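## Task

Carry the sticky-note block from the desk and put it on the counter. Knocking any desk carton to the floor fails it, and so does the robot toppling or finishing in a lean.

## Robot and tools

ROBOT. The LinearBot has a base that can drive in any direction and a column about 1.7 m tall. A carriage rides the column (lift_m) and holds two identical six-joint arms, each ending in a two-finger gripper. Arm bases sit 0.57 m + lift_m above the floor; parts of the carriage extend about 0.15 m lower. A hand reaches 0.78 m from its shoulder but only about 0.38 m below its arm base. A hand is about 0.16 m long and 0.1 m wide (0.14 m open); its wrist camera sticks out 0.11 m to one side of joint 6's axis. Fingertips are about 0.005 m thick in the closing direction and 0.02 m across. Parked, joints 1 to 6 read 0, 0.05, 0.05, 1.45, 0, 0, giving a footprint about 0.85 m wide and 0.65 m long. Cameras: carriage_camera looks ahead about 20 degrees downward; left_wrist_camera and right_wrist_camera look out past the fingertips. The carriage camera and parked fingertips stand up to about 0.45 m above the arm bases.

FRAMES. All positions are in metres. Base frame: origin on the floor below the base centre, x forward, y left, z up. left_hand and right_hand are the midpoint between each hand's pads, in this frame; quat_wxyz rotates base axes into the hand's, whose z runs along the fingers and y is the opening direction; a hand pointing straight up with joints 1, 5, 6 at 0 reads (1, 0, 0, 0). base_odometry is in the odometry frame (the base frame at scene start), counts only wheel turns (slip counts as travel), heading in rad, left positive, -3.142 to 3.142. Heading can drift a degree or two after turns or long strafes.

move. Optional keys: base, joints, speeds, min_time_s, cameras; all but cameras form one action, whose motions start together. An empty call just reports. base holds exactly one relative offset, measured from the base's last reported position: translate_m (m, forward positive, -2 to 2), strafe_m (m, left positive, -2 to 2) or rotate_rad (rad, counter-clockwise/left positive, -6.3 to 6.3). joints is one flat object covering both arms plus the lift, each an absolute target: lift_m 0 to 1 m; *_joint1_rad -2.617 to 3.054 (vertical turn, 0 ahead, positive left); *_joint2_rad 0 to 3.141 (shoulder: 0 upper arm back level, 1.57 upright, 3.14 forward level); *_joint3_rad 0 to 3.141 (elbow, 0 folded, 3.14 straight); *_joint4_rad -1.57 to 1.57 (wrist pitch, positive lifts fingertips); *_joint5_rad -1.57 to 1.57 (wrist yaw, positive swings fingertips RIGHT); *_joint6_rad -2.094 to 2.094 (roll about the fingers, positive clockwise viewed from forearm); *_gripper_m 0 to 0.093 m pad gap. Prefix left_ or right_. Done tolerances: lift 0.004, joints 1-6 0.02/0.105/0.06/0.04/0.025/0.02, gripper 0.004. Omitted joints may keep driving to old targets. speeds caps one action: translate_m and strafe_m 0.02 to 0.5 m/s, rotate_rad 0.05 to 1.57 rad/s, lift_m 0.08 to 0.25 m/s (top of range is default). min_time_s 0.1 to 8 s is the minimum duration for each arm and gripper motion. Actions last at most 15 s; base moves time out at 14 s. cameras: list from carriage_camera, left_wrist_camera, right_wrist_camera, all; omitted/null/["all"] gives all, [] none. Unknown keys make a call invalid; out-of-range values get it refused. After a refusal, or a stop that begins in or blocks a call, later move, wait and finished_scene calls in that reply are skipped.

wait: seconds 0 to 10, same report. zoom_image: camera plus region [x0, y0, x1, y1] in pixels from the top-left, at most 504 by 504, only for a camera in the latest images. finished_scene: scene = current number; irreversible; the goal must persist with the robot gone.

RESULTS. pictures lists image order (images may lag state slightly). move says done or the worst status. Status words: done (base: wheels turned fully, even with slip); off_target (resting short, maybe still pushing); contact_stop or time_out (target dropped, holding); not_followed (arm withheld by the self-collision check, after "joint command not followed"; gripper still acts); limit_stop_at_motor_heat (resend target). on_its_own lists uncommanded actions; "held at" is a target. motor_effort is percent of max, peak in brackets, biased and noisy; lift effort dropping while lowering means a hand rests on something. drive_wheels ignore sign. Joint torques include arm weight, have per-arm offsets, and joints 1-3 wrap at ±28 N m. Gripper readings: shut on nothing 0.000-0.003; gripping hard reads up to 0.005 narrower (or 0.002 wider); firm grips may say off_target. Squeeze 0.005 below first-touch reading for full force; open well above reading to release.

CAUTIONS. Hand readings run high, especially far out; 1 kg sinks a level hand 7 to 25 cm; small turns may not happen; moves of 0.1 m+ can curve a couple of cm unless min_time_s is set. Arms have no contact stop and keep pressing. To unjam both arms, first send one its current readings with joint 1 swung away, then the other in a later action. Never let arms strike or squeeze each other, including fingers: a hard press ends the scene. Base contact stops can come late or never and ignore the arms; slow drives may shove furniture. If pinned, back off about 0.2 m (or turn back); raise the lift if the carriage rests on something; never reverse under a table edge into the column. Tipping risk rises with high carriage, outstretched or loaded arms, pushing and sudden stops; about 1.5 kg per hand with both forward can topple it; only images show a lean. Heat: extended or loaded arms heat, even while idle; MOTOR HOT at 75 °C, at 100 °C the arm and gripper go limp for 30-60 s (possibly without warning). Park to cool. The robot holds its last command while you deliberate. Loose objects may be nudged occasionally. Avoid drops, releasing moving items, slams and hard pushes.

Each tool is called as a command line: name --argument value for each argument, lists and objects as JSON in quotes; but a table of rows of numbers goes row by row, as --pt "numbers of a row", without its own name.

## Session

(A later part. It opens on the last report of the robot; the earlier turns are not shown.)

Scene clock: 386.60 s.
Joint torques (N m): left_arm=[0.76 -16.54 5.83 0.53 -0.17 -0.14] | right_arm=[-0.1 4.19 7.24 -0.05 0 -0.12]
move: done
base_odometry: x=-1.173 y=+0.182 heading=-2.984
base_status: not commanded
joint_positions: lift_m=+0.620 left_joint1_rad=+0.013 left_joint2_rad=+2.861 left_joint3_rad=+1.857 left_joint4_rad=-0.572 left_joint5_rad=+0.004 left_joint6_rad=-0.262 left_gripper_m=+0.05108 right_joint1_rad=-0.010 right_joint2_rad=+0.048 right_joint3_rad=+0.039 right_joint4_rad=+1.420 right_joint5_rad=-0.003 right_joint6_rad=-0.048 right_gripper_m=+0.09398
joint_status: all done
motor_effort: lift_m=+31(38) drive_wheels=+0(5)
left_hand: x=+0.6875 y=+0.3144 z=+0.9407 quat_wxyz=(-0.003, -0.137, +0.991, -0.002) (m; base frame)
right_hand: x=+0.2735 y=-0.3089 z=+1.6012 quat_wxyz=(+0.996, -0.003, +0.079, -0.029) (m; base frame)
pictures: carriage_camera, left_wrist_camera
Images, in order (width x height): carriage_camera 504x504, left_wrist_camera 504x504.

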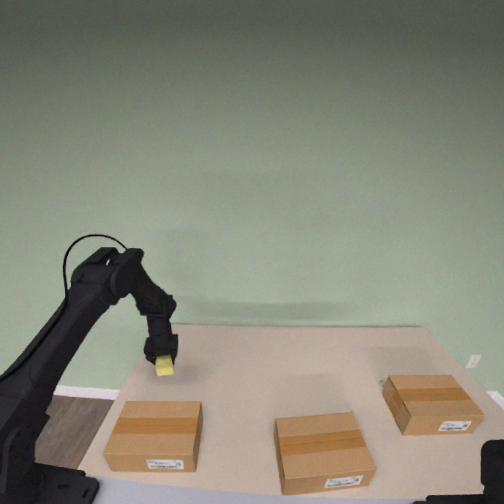

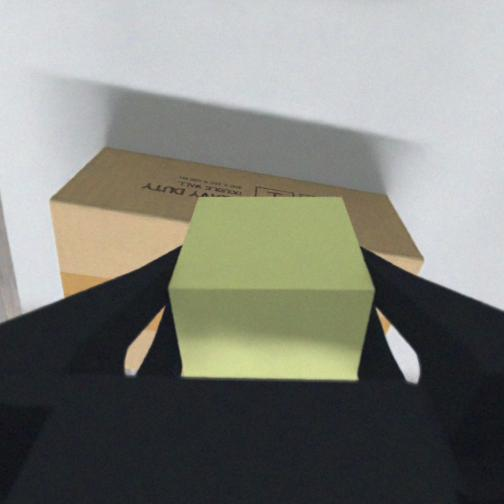

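move --base '{"translate_m": -0.5}' --joints '{"lift_m": 0.75}' --cameras '[]'

move --base '{"rotate_rad": 2.984}' --joints '{"left_joint1_rad": 0.0, "left_joint2_rad": 1.0, "left_joint3_rad": 1.0, "left_joint4_rad": -1.55, "left_joint5_rad": 0, "left_joint6_rad": 0}' --min_time_s 3 --cameras '["carriage_camera"]'

move --base '{"translate_m": 1.2}' --cameras '["carriage_camera", "left_wrist_camera"]'

Scene clock: 400.43 s.
Joint torques (N m): left_arm=[0.73 -16.64 5.89 0.5 -0.18 -0.13] | right_arm=[-0.1 4.23 7.15 -0.07 0.01 -0.12]
move: done
base_odometry: x=-0.680 y=+0.260 heading=-2.984
base_status: done
joint_positions: lift_m=+0.750 left_joint1_rad=+0.014 left_joint2_rad=+2.862 left_joint3_rad=+1.858 left_joint4_rad=-0.569 left_joint5_rad=+0.004 left_joint6_rad=-0.262 left_gripper_m=+0.05108 right_joint1_rad=-0.010 right_joint2_rad=+0.048 right_joint3_rad=+0.039 right_joint4_rad=+1.421 right_joint5_rad=-0.003 right_joint6_rad=-0.048 right_gripper_m=+0.09398
joint_status: all done
motor_effort: lift_m=+31(38) drive_wheels=-2(16)
left_hand: x=+0.6881 y=+0.3145 z=+1.0704 quat_wxyz=(-0.001, -0.137, +0.991, -0.002) (m; base frame)
right_hand: x=+0.2732 y=-0.3089 z=+1.7312 quat_wxyz=(+0.996, -0.003, +0.079, -0.029) (m; base frame)
pictures: none
No camera images: "cameras" was empty.

Scene clock: 404.60 s.
Joint torques (N m): left_arm=[0.08 -2.22 5.49 0.56 -0.07 0.06] | right_arm=[-0.06 4.18 7.19 -0.02 0 -0.12]
move: done
base_odometry: x=-0.680 y=+0.260 heading=+0.000
base_status: done
joint_positions: lift_m=+0.750 left_joint1_rad=+0.007 left_joint2_rad=+1.007 left_joint3_rad=+1.012 left_joint4_rad=-1.541 left_joint5_rad=-0.005 left_joint6_rad=-0.009 left_gripper_m=+0.05105 right_joint1_rad=-0.010 right_joint2_rad=+0.048 right_joint3_rad=+0.039 right_joint4_rad=+1.419 right_joint5_rad=-0.003 right_joint6_rad=-0.048 right_gripper_m=+0.09399
joint_status: all done
motor_effort: lift_m=+31(31) drive_wheels=+6(17)
left_hand: x=+0.3649 y=+0.3107 z=+1.4564 quat_wxyz=(+0.017, -0.008, +1.000, +0.002) (m; base frame)
right_hand: x=+0.2739 y=-0.3089 z=+1.7311 quat_wxyz=(+0.996, -0.003, +0.080, -0.029) (m; base frame)
pictures: carriage_camera
Images, in order (width x height): carriage_camera 504x504.

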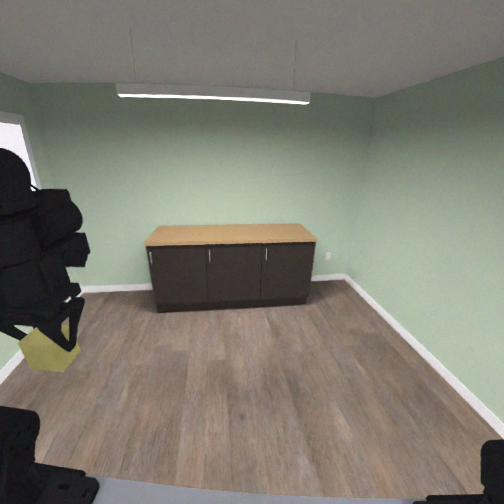

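Scene clock: 409.40 s.
Joint torques (N m): left_arm=[0.02 -1.98 5.46 0.58 -0.07 0.05] | right_arm=[-0.06 4.16 7.19 -0.06 0 -0.11]
move: done
base_odometry: x=+0.520 y=+0.262 heading=+0.001
base_status: done
joint_positions: lift_m=+0.750 left_joint1_rad=+0.007 left_joint2_rad=+1.006 left_joint3_rad=+1.012 left_joint4_rad=-1.544 left_joint5_rad=-0.005 left_joint6_rad=-0.009 left_gripper_m=+0.05105 right_joint1_rad=-0.010 right_joint2_rad=+0.048 right_joint3_rad=+0.039 right_joint4_rad=+1.420 right_joint5_rad=-0.003 right_joint6_rad=-0.048 right_gripper_m=+0.09399
joint_status: not commanded
motor_effort: lift_m=+31(31) drive_wheels=-11(25)
left_hand: x=+0.3642 y=+0.3107 z=+1.4566 quat_wxyz=(+0.017, -0.008, +1.000, +0.002) (m; base frame)
right_hand: x=+0.2736 y=-0.3089 z=+1.7312 quat_wxyz=(+0.996, -0.003, +0.080, -0.029) (m; base frame)
pictures: carriage_camera, left_wrist_camera
Images, in order (width x height): carriage_camera 504x504, left_wrist_camera 504x504.

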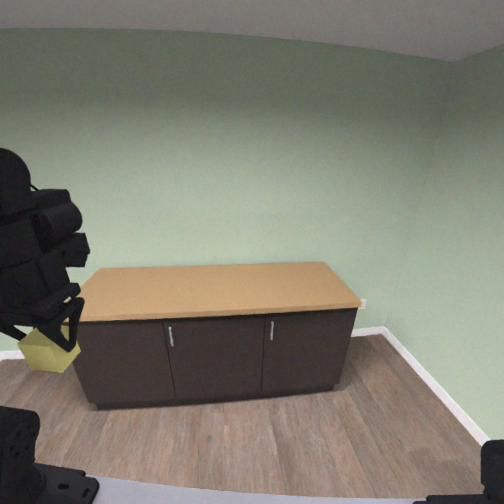

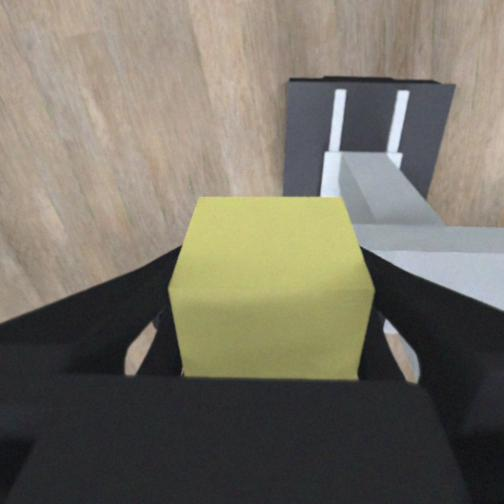

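move --base '{"rotate_rad": 0.085}' --joints '{"lift_m": 0.8}' --cameras '[]'

move --base '{"translate_m": 0.74}' --speeds '{"translate_m": 0.3}' --cameras '["carriage_camera"]'

Scene clock: 421.30 s.
Joint torques (N m): left_arm=[0.31 -1.89 6.11 0.59 -0.08 0.04] | right_arm=[-0.03 4.21 7.19 -0.03 0.01 -0.12]
move: done
base_odometry: x=+0.520 y=+0.262 heading=+0.085
base_status: done
joint_positions: lift_m=+0.800 left_joint1_rad=+0.004 left_joint2_rad=+1.004 left_joint3_rad=+1.005 left_joint4_rad=-1.545 left_joint5_rad=-0.004 left_joint6_rad=-0.008 left_gripper_m=+0.05105 right_joint1_rad=-0.010 right_joint2_rad=+0.047 right_joint3_rad=+0.039 right_joint4_rad=+1.420 right_joint5_rad=-0.003 right_joint6_rad=-0.048 right_gripper_m=+0.09399
joint_status: all done
motor_effort: lift_m=+31(38) drive_wheels=-6(12)
left_hand: x=+0.3627 y=+0.3102 z=+1.5051 quat_wxyz=(+0.014, -0.006, +1.000, +0.002) (m; base frame)
right_hand: x=+0.2733 y=-0.3089 z=+1.7812 quat_wxyz=(+0.996, -0.003, +0.079, -0.029) (m; base frame)
pictures: none
No camera images: "cameras" was empty.

Scene clock: 425.27 s.
Joint torques (N m): left_arm=[0.31 -1.87 6.08 0.61 -0.09 0.04] | right_arm=[-0.05 4.16 7.12 -0.03 0.01 -0.13]
move: done
base_odometry: x=+1.258 y=+0.326 heading=+0.087
base_status: done
joint_positions: lift_m=+0.800 left_joint1_rad=+0.004 left_joint2_rad=+1.004 left_joint3_rad=+1.005 left_joint4_rad=-1.545 left_joint5_rad=-0.003 left_joint6_rad=-0.008 left_gripper_m=+0.05105 right_joint1_rad=-0.010 right_joint2_rad=+0.047 right_joint3_rad=+0.039 right_joint4_rad=+1.421 right_joint5_rad=-0.003 right_joint6_rad=-0.048 right_gripper_m=+0.09399
joint_status: not commanded
motor_effort: lift_m=+31(31) drive_wheels=-11(21)
left_hand: x=+0.3627 y=+0.3101 z=+1.5051 quat_wxyz=(+0.014, -0.006, +1.000, +0.002) (m; base frame)
right_hand: x=+0.2732 y=-0.3089 z=+1.7812 quat_wxyz=(+0.996, -0.003, +0.079, -0.029) (m; base frame)
pictures: carriage_camera
Images, in order (width x height): carriage_camera 504x504.

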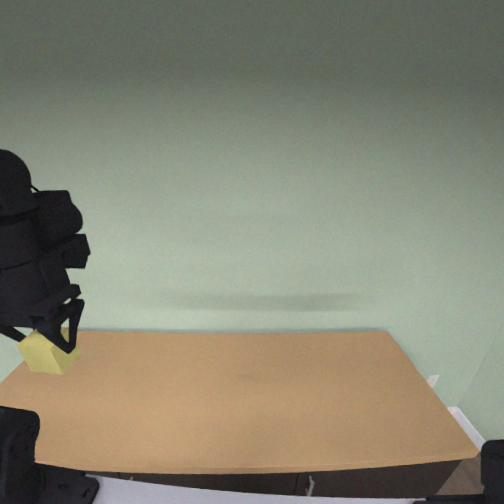

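move --joints '{"left_joint1_rad": 0.0, "left_joint2_rad": 2.8615, "left_joint3_rad": 1.8646, "left_joint4_rad": -0.5739}' --min_time_s 3 --cameras '[]'

move --joints '{"lift_m": 0.68}' --cameras '["carriage_camera", "left_wrist_camera"]'

Scene clock: 433.27 s.
Joint torques (N m): left_arm=[0.29 -14.86 7.16 0.67 -0.08 0.05] | right_arm=[-0.09 4.21 7.19 -0.06 0.01 -0.11]
move: done
base_odometry: x=+1.258 y=+0.326 heading=+0.087
base_status: not commanded
joint_positions: lift_m=+0.800 left_joint1_rad=+0.004 left_joint2_rad=+2.845 left_joint3_rad=+1.845 left_joint4_rad=-0.585 left_joint5_rad=-0.003 left_joint6_rad=-0.008 left_gripper_m=+0.05105 right_joint1_rad=-0.010 right_joint2_rad=+0.047 right_joint3_rad=+0.039 right_joint4_rad=+1.421 right_joint5_rad=-0.003 right_joint6_rad=-0.048 right_gripper_m=+0.09399
joint_status: all done
motor_effort: lift_m=+31(31) drive_wheels=-11(13)
left_hand: x=+0.6844 y=+0.3114 z=+1.1254 quat_wxyz=(-0.007, -0.006, +1.000, +0.002) (m; base frame)
right_hand: x=+0.2732 y=-0.3089 z=+1.7812 quat_wxyz=(+0.996, -0.003, +0.079, -0.029) (m; base frame)
pictures: none
No camera images: "cameras" was empty.

Scene clock: 434.27 s.
Joint torques (N m): left_arm=[0.29 -16.35 6.54 0.54 -0.08 0.04] | right_arm=[-0.08 4.19 7.24 -0.06 0.01 -0.12]
move: done
base_odometry: x=+1.258 y=+0.326 heading=+0.087
base_status: not commanded
joint_positions: lift_m=+0.680 left_joint1_rad=+0.004 left_joint2_rad=+2.860 left_joint3_rad=+1.852 left_joint4_rad=-0.576 left_joint5_rad=-0.003 left_joint6_rad=-0.008 left_gripper_m=+0.05105 right_joint1_rad=-0.010 right_joint2_rad=+0.047 right_joint3_rad=+0.039 right_joint4_rad=+1.421 right_joint5_rad=-0.003 right_joint6_rad=-0.048 right_gripper_m=+0.09399
joint_status: all done
motor_effort: lift_m=+28(29) drive_wheels=-11(13)
left_hand: x=+0.6844 y=+0.3114 z=+1.0004 quat_wxyz=(-0.007, -0.006, +1.000, +0.002) (m; base frame)
right_hand: x=+0.2732 y=-0.3089 z=+1.6614 quat_wxyz=(+0.996, -0.003, +0.079, -0.029) (m; base frame)
pictures: carriage_camera, left_wrist_camera
Images, in order (width x height): carriage_camera 504x504, left_wrist_camera 504x504.

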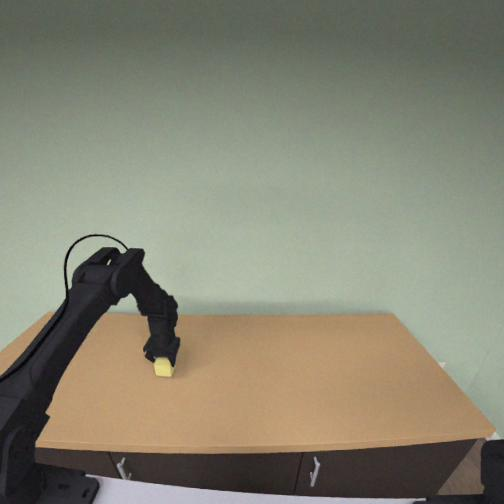

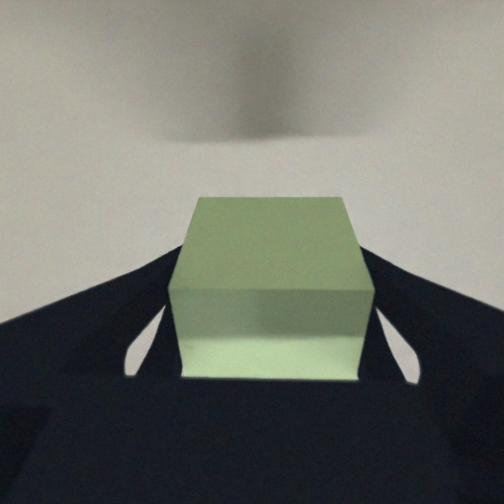

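move --joints '{"lift_m": 0.65}' --speeds '{"lift_m": 0.1}' --cameras '["left_wrist_camera"]'

move --joints '{"lift_m": 0.635}' --speeds '{"lift_m": 0.08}' --cameras '["left_wrist_camera"]'

Scene clock: 450.13 s.
Joint torques (N m): left_arm=[0.25 -16.44 6.34 0.53 -0.07 0.05] | right_arm=[-0.12 4.21 7.21 -0.06 0.01 -0.11]
move: done
base_odometry: x=+1.258 y=+0.326 heading=+0.087
base_status: not commanded
joint_positions: lift_m=+0.650 left_joint1_rad=+0.004 left_joint2_rad=+2.861 left_joint3_rad=+1.853 left_joint4_rad=-0.574 left_joint5_rad=-0.003 left_joint6_rad=-0.008 left_gripper_m=+0.05105 right_joint1_rad=-0.010 right_joint2_rad=+0.047 right_joint3_rad=+0.039 right_joint4_rad=+1.420 right_joint5_rad=-0.003 right_joint6_rad=-0.048 right_gripper_m=+0.09399
joint_status: all done
motor_effort: lift_m=+28(29) drive_wheels=-9(13)
left_hand: x=+0.6856 y=+0.3114 z=+0.9704 quat_wxyz=(-0.005, -0.006, +1.000, +0.002) (m; base frame)
right_hand: x=+0.2733 y=-0.3089 z=+1.6314 quat_wxyz=(+0.996, -0.003, +0.079, -0.029) (m; base frame)
pictures: left_wrist_camera
Images, in order (width x height): left_wrist_camera 504x504.

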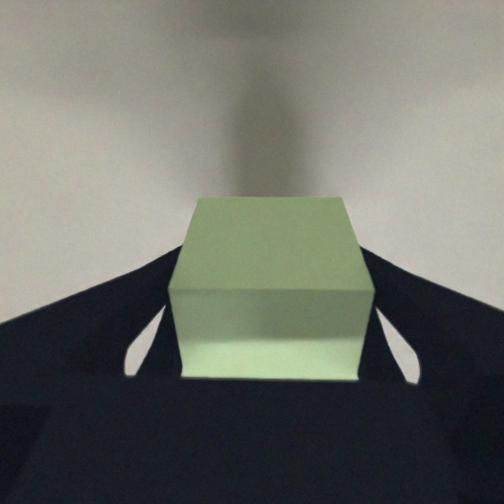

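Scene clock: 450.70 s.
Joint torques (N m): left_arm=[0.32 -16.66 6.16 0.51 -0.08 0.05] | right_arm=[-0.1 4.23 7.17 -0.07 -0.01 -0.11]
move: done
base_odometry: x=+1.258 y=+0.326 heading=+0.087
base_status: not commanded
joint_positions: lift_m=+0.635 left_joint1_rad=+0.004 left_joint2_rad=+2.861 left_joint3_rad=+1.855 left_joint4_rad=-0.572 left_joint5_rad=-0.003 left_joint6_rad=-0.008 left_gripper_m=+0.05105 right_joint1_rad=-0.010 right_joint2_rad=+0.047 right_joint3_rad=+0.039 right_joint4_rad=+1.421 right_joint5_rad=-0.003 right_joint6_rad=-0.048 right_gripper_m=+0.09399
joint_status: all done
motor_effort: lift_m=+28(28) drive_wheels=-10(12)
left_hand: x=+0.6863 y=+0.3114 z=+0.9554 quat_wxyz=(-0.004, -0.006, +1.000, +0.002) (m; base frame)
right_hand: x=+0.2732 y=-0.3089 z=+1.6165 quat_wxyz=(+0.996, -0.003, +0.079, -0.029) (m; base frame)
pictures: left_wrist_camera
Images, in order (width x height): left_wrist_camera 504x504.

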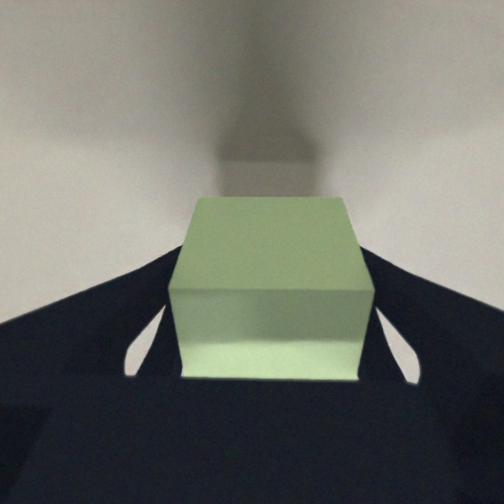

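move --joints '{"lift_m": 0.622}' --speeds '{"lift_m": 0.08}' --cameras '["left_wrist_camera"]'

move --joints '{"lift_m": 0.612}' --speeds '{"lift_m": 0.08}' --cameras '["left_wrist_camera"]'

Scene clock: 455.60 s.
Joint torques (N m): left_arm=[0.21 -16.81 6.04 0.47 -0.07 0.05] | right_arm=[-0.09 4.22 7.21 -0.07 0.01 -0.11]
move: done
base_odometry: x=+1.258 y=+0.326 heading=+0.087
base_status: not commanded
joint_positions: lift_m=+0.622 left_joint1_rad=+0.004 left_joint2_rad=+2.861 left_joint3_rad=+1.856 left_joint4_rad=-0.572 left_joint5_rad=-0.003 left_joint6_rad=-0.008 left_gripper_m=+0.05105 right_joint1_rad=-0.010 right_joint2_rad=+0.047 right_joint3_rad=+0.039 right_joint4_rad=+1.421 right_joint5_rad=-0.003 right_joint6_rad=-0.048 right_gripper_m=+0.09399
joint_status: all done
motor_effort: lift_m=+27(28) drive_wheels=-10(12)
left_hand: x=+0.6866 y=+0.3114 z=+0.9425 quat_wxyz=(-0.003, -0.006, +1.000, +0.002) (m; base frame)
right_hand: x=+0.2732 y=-0.3089 z=+1.6035 quat_wxyz=(+0.996, -0.003, +0.079, -0.029) (m; base frame)
pictures: left_wrist_camera
Images, in order (width x height): left_wrist_camera 504x504.

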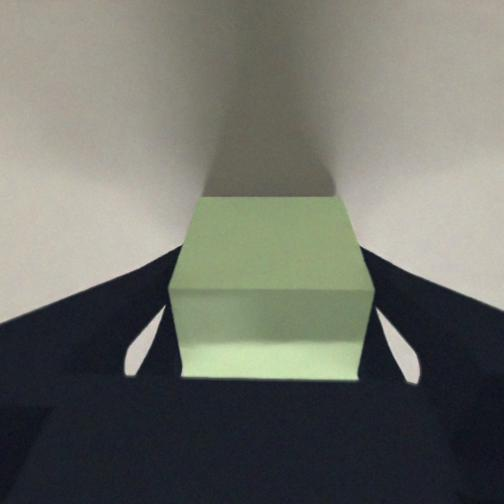

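Scene clock: 456.10 s.
Joint torques (N m): left_arm=[0.23 -15.98 5.61 0.63 -0.08 0.04] | right_arm=[-0.12 4.23 7.2 -0.05 0.01 -0.12]
move: done
base_odometry: x=+1.258 y=+0.326 heading=+0.087
base_status: not commanded
joint_positions: lift_m=+0.612 left_joint1_rad=+0.004 left_joint2_rad=+2.855 left_joint3_rad=+1.861 left_joint4_rad=-0.582 left_joint5_rad=-0.003 left_joint6_rad=-0.008 left_gripper_m=+0.05105 right_joint1_rad=-0.010 right_joint2_rad=+0.047 right_joint3_rad=+0.039 right_joint4_rad=+1.421 right_joint5_rad=-0.003 right_joint6_rad=-0.048 right_gripper_m=+0.09399
joint_status: all done
motor_effort: lift_m=+25(26) drive_wheels=-10(12)
left_hand: x=+0.6888 y=+0.3114 z=+0.9366 quat_wxyz=(-0.002, -0.006, +1.000, +0.002) (m; base frame)
right_hand: x=+0.2732 y=-0.3089 z=+1.5937 quat_wxyz=(+0.996, -0.003, +0.079, -0.029) (m; base frame)
pictures: left_wrist_camera
Images, in order (width x height): left_wrist_camera 504x504.

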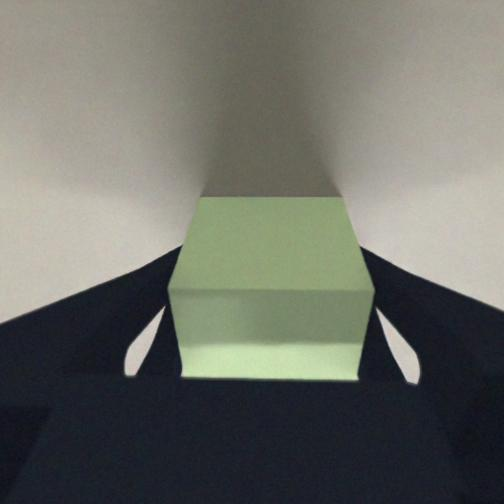

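move --joints '{"left_gripper_m": 0.075}' --min_time_s 1.5 --cameras '["left_wrist_camera"]'

move --joints '{"lift_m": 0.8, "left_gripper_m": 0.093}' --speeds '{"lift_m": 0.12}' --cameras '["carriage_camera", "left_wrist_camera"]'

Scene clock: 463.80 s.
Joint torques (N m): left_arm=[0.34 -15.94 5.63 0.6 -0.09 0.03] | right_arm=[-0.08 4.21 7.17 -0.05 0.01 -0.11]
move: done
base_odometry: x=+1.258 y=+0.326 heading=+0.087
base_status: not commanded
joint_positions: lift_m=+0.612 left_joint1_rad=+0.004 left_joint2_rad=+2.855 left_joint3_rad=+1.861 left_joint4_rad=-0.579 left_joint5_rad=-0.003 left_joint6_rad=-0.008 left_gripper_m=+0.07494 right_joint1_rad=-0.010 right_joint2_rad=+0.047 right_joint3_rad=+0.039 right_joint4_rad=+1.421 right_joint5_rad=-0.003 right_joint6_rad=-0.048 right_gripper_m=+0.09399
joint_status: all done
motor_effort: lift_m=+25(26) drive_wheels=+7(12)
left_hand: x=+0.6893 y=+0.3114 z=+0.9366 quat_wxyz=(-0.001, -0.006, +1.000, +0.002) (m; base frame)
right_hand: x=+0.2732 y=-0.3089 z=+1.5937 quat_wxyz=(+0.996, -0.003, +0.079, -0.029) (m; base frame)
pictures: left_wrist_camera
Images, in order (width x height): left_wrist_camera 504x504.

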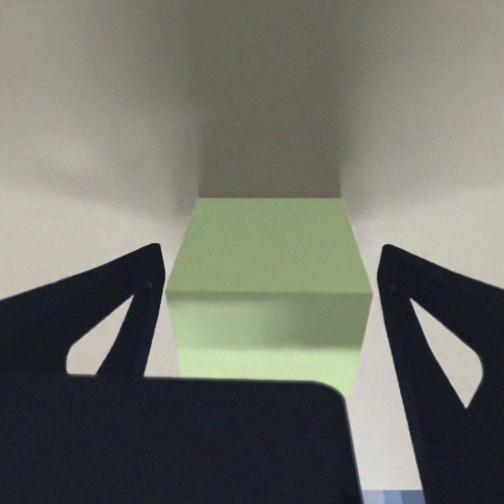

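Scene clock: 465.77 s.
Joint torques (N m): left_arm=[0.29 -16.17 5.68 0.58 -0.09 0.03] | right_arm=[-0.02 4.23 7.21 -0.07 0.01 -0.11]
move: done
base_odometry: x=+1.258 y=+0.326 heading=+0.087
base_status: not commanded
joint_positions: lift_m=+0.800 left_joint1_rad=+0.004 left_joint2_rad=+2.856 left_joint3_rad=+1.861 left_joint4_rad=-0.575 left_joint5_rad=-0.003 left_joint6_rad=-0.008 left_gripper_m=+0.09292 right_joint1_rad=-0.010 right_joint2_rad=+0.047 right_joint3_rad=+0.039 right_joint4_rad=+1.421 right_joint5_rad=-0.003 right_joint6_rad=-0.048 right_gripper_m=+0.09399
joint_status: all done
motor_effort: lift_m=+31(37) drive_wheels=+8(13)
left_hand: x=+0.6896 y=+0.3114 z=+1.1233 quat_wxyz=(+0.000, -0.006, +1.000, +0.002) (m; base frame)
right_hand: x=+0.2732 y=-0.3089 z=+1.7813 quat_wxyz=(+0.996, -0.003, +0.079, -0.029) (m; base frame)
pictures: carriage_camera, left_wrist_camera
Images, in order (width x height): carriage_camera 504x504, left_wrist_camera 504x504.

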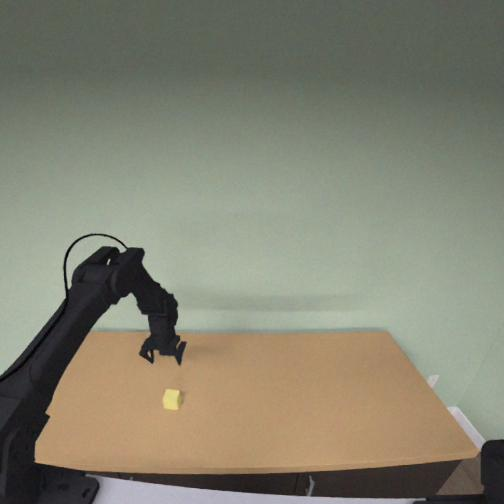

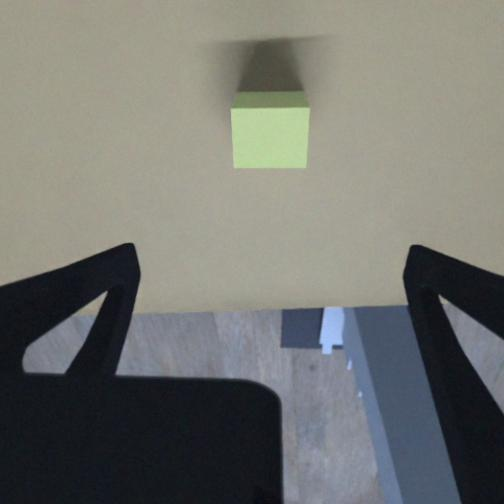

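move --base '{"strafe_m": 0.62}' --joints '{"left_joint1_rad": 0.0, "left_joint2_rad": 0.05, "left_joint3_rad": 0.05, "left_joint4_rad": 1.45}' --min_time_s 3 --cameras '[]'

move --joints '{"right_joint1_rad": 0.0, "right_joint2_rad": 2.8615, "right_joint3_rad": 1.8646, "right_joint4_rad": -0.5739, "right_joint5_rad": 0, "right_joint6_rad": 0}' --min_time_s 4 --cameras '["carriage_camera", "right_wrist_camera"]'

Scene clock: 500.63 s.
Joint torques (N m): left_arm=[0.53 3.34 4.67 -0.02 -0.1 0.04] | right_arm=[-0.06 4.25 7.2 -0.06 0.01 -0.12]
move: done
base_odometry: x=+1.204 y=+0.944 heading=+0.086
base_status: done
joint_positions: lift_m=+0.800 left_joint1_rad=+0.001 left_joint2_rad=+0.060 left_joint3_rad=+0.063 left_joint4_rad=+1.436 left_joint5_rad=-0.003 left_joint6_rad=-0.008 left_gripper_m=+0.09292 right_joint1_rad=-0.011 right_joint2_rad=+0.047 right_joint3_rad=+0.039 right_joint4_rad=+1.421 right_joint5_rad=-0.003 right_joint6_rad=-0.048 right_gripper_m=+0.09399
joint_status: all done
motor_effort: lift_m=+31(31) drive_wheels=-3(11)
left_hand: x=+0.2666 y=+0.3096 z=+1.7882 quat_wxyz=(+0.998, -0.002, +0.066, -0.003) (m; base frame)
right_hand: x=+0.2732 y=-0.3089 z=+1.7813 quat_wxyz=(+0.996, -0.003, +0.079, -0.029) (m; base frame)
pictures: none
No camera images: "cameras" was empty.

Scene clock: 504.93 s.
Joint torques (N m): left_arm=[0.51 3.37 4.67 -0.08 -0.08 0.04] | right_arm=[0.58 -13.11 7.34 0.16 0.04 0.01]
move: done
base_odometry: x=+1.204 y=+0.944 heading=+0.086
base_status: not commanded
joint_positions: lift_m=+0.800 left_joint1_rad=+0.001 left_joint2_rad=+0.060 left_joint3_rad=+0.063 left_joint4_rad=+1.439 left_joint5_rad=-0.003 left_joint6_rad=-0.008 left_gripper_m=+0.09292 right_joint1_rad=-0.008 right_joint2_rad=+2.856 right_joint3_rad=+1.845 right_joint4_rad=-0.556 right_joint5_rad=-0.003 right_joint6_rad=-0.014 right_gripper_m=+0.09399
joint_status: all done
motor_effort: lift_m=+30(31) drive_wheels=+0(6)
left_hand: x=+0.2658 y=+0.3096 z=+1.7883 quat_wxyz=(+0.998, -0.002, +0.065, -0.003) (m; base frame)
right_hand: x=+0.6878 y=-0.3120 z=+1.1205 quat_wxyz=(+0.002, -0.003, +1.000, +0.001) (m; base frame)
pictures: carriage_camera, right_wrist_camera
Images, in order (width x height): carriage_camera 504x504, right_wrist_camera 504x504.

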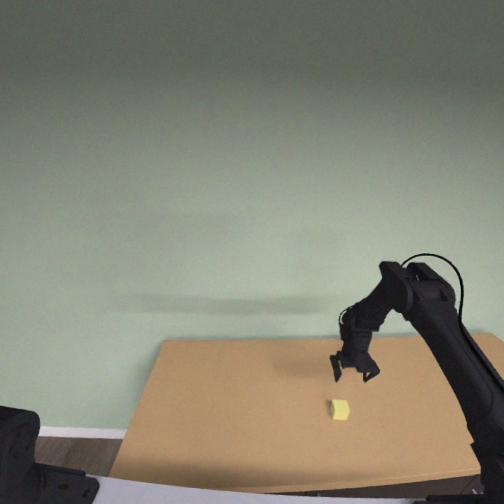

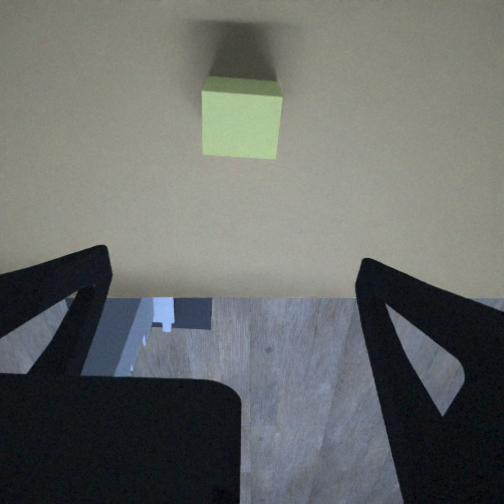

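move --joints '{"right_joint1_rad": 0.0, "right_joint2_rad": 0.05, "right_joint3_rad": 0.05, "right_joint4_rad": 1.45, "right_joint6_rad": 0}' --min_time_s 3 --cameras '["carriage_camera"]'

move --base '{"translate_m": -0.5}' --joints '{"lift_m": 0.4}' --cameras '["carriage_camera"]'

Scene clock: 517.13 s.
Joint torques (N m): left_arm=[0.53 3.37 4.63 -0.1 -0.08 0.03] | right_arm=[0.64 3.58 6.04 0.11 0.03 0.01]
move: done
base_odometry: x=+1.204 y=+0.944 heading=+0.086
base_status: not commanded
joint_positions: lift_m=+0.800 left_joint1_rad=+0.001 left_joint2_rad=+0.060 left_joint3_rad=+0.063 left_joint4_rad=+1.440 left_joint5_rad=-0.003 left_joint6_rad=-0.008 left_gripper_m=+0.09292 right_joint1_rad=-0.008 right_joint2_rad=+0.054 right_joint3_rad=+0.055 right_joint4_rad=+1.431 right_joint5_rad=-0.003 right_joint6_rad=-0.013 right_gripper_m=+0.09399
joint_status: all done
motor_effort: lift_m=+31(31) drive_wheels=+0(5)
left_hand: x=+0.2655 y=+0.3096 z=+1.7883 quat_wxyz=(+0.998, -0.002, +0.064, -0.003) (m; base frame)
right_hand: x=+0.2681 y=-0.3088 z=+1.7860 quat_wxyz=(+0.998, -0.002, +0.069, -0.010) (m; base frame)
pictures: carriage_camera
Images, in order (width x height): carriage_camera 504x504.

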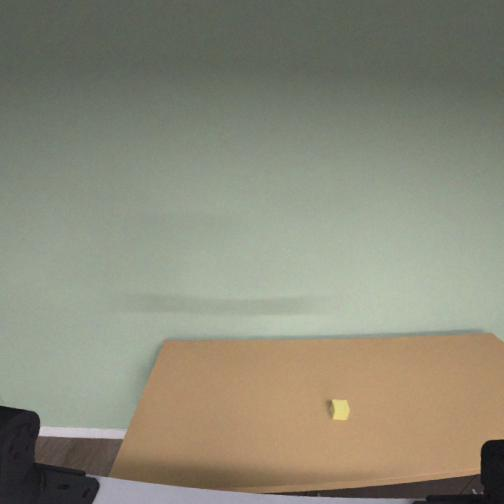

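Scene clock: 520.27 s.
Joint torques (N m): left_arm=[0.51 3.99 4.92 -0.13 -0.09 0.02] | right_arm=[0.61 4.03 6.48 0 0.05 0.01]
move: done
base_odometry: x=+0.706 y=+0.901 heading=+0.086
base_status: done
joint_positions: lift_m=+0.400 left_joint1_rad=+0.001 left_joint2_rad=+0.055 left_joint3_rad=+0.059 left_joint4_rad=+1.444 left_joint5_rad=-0.003 left_joint6_rad=-0.008 left_gripper_m=+0.09292 right_joint1_rad=-0.008 right_joint2_rad=+0.050 right_joint3_rad=+0.050 right_joint4_rad=+1.440 right_joint5_rad=-0.003 right_joint6_rad=-0.013 right_gripper_m=+0.09399
joint_status: all done
motor_effort: lift_m=+28(28) drive_wheels=-2(10)
left_hand: x=+0.2641 y=+0.3096 z=+1.3876 quat_wxyz=(+0.998, -0.002, +0.061, -0.003) (m; base frame)
right_hand: x=+0.2663 y=-0.3088 z=+1.3852 quat_wxyz=(+0.998, -0.002, +0.066, -0.010) (m; base frame)
pictures: carriage_camera
Images, in order (width x height): carriage_camera 504x504.

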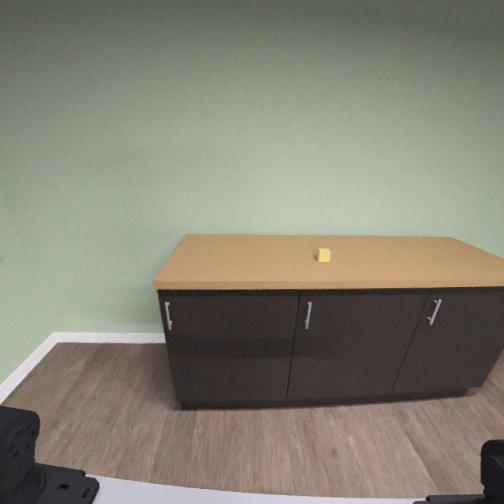

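finished_scene --scene 1

The scene is finished: the task was done.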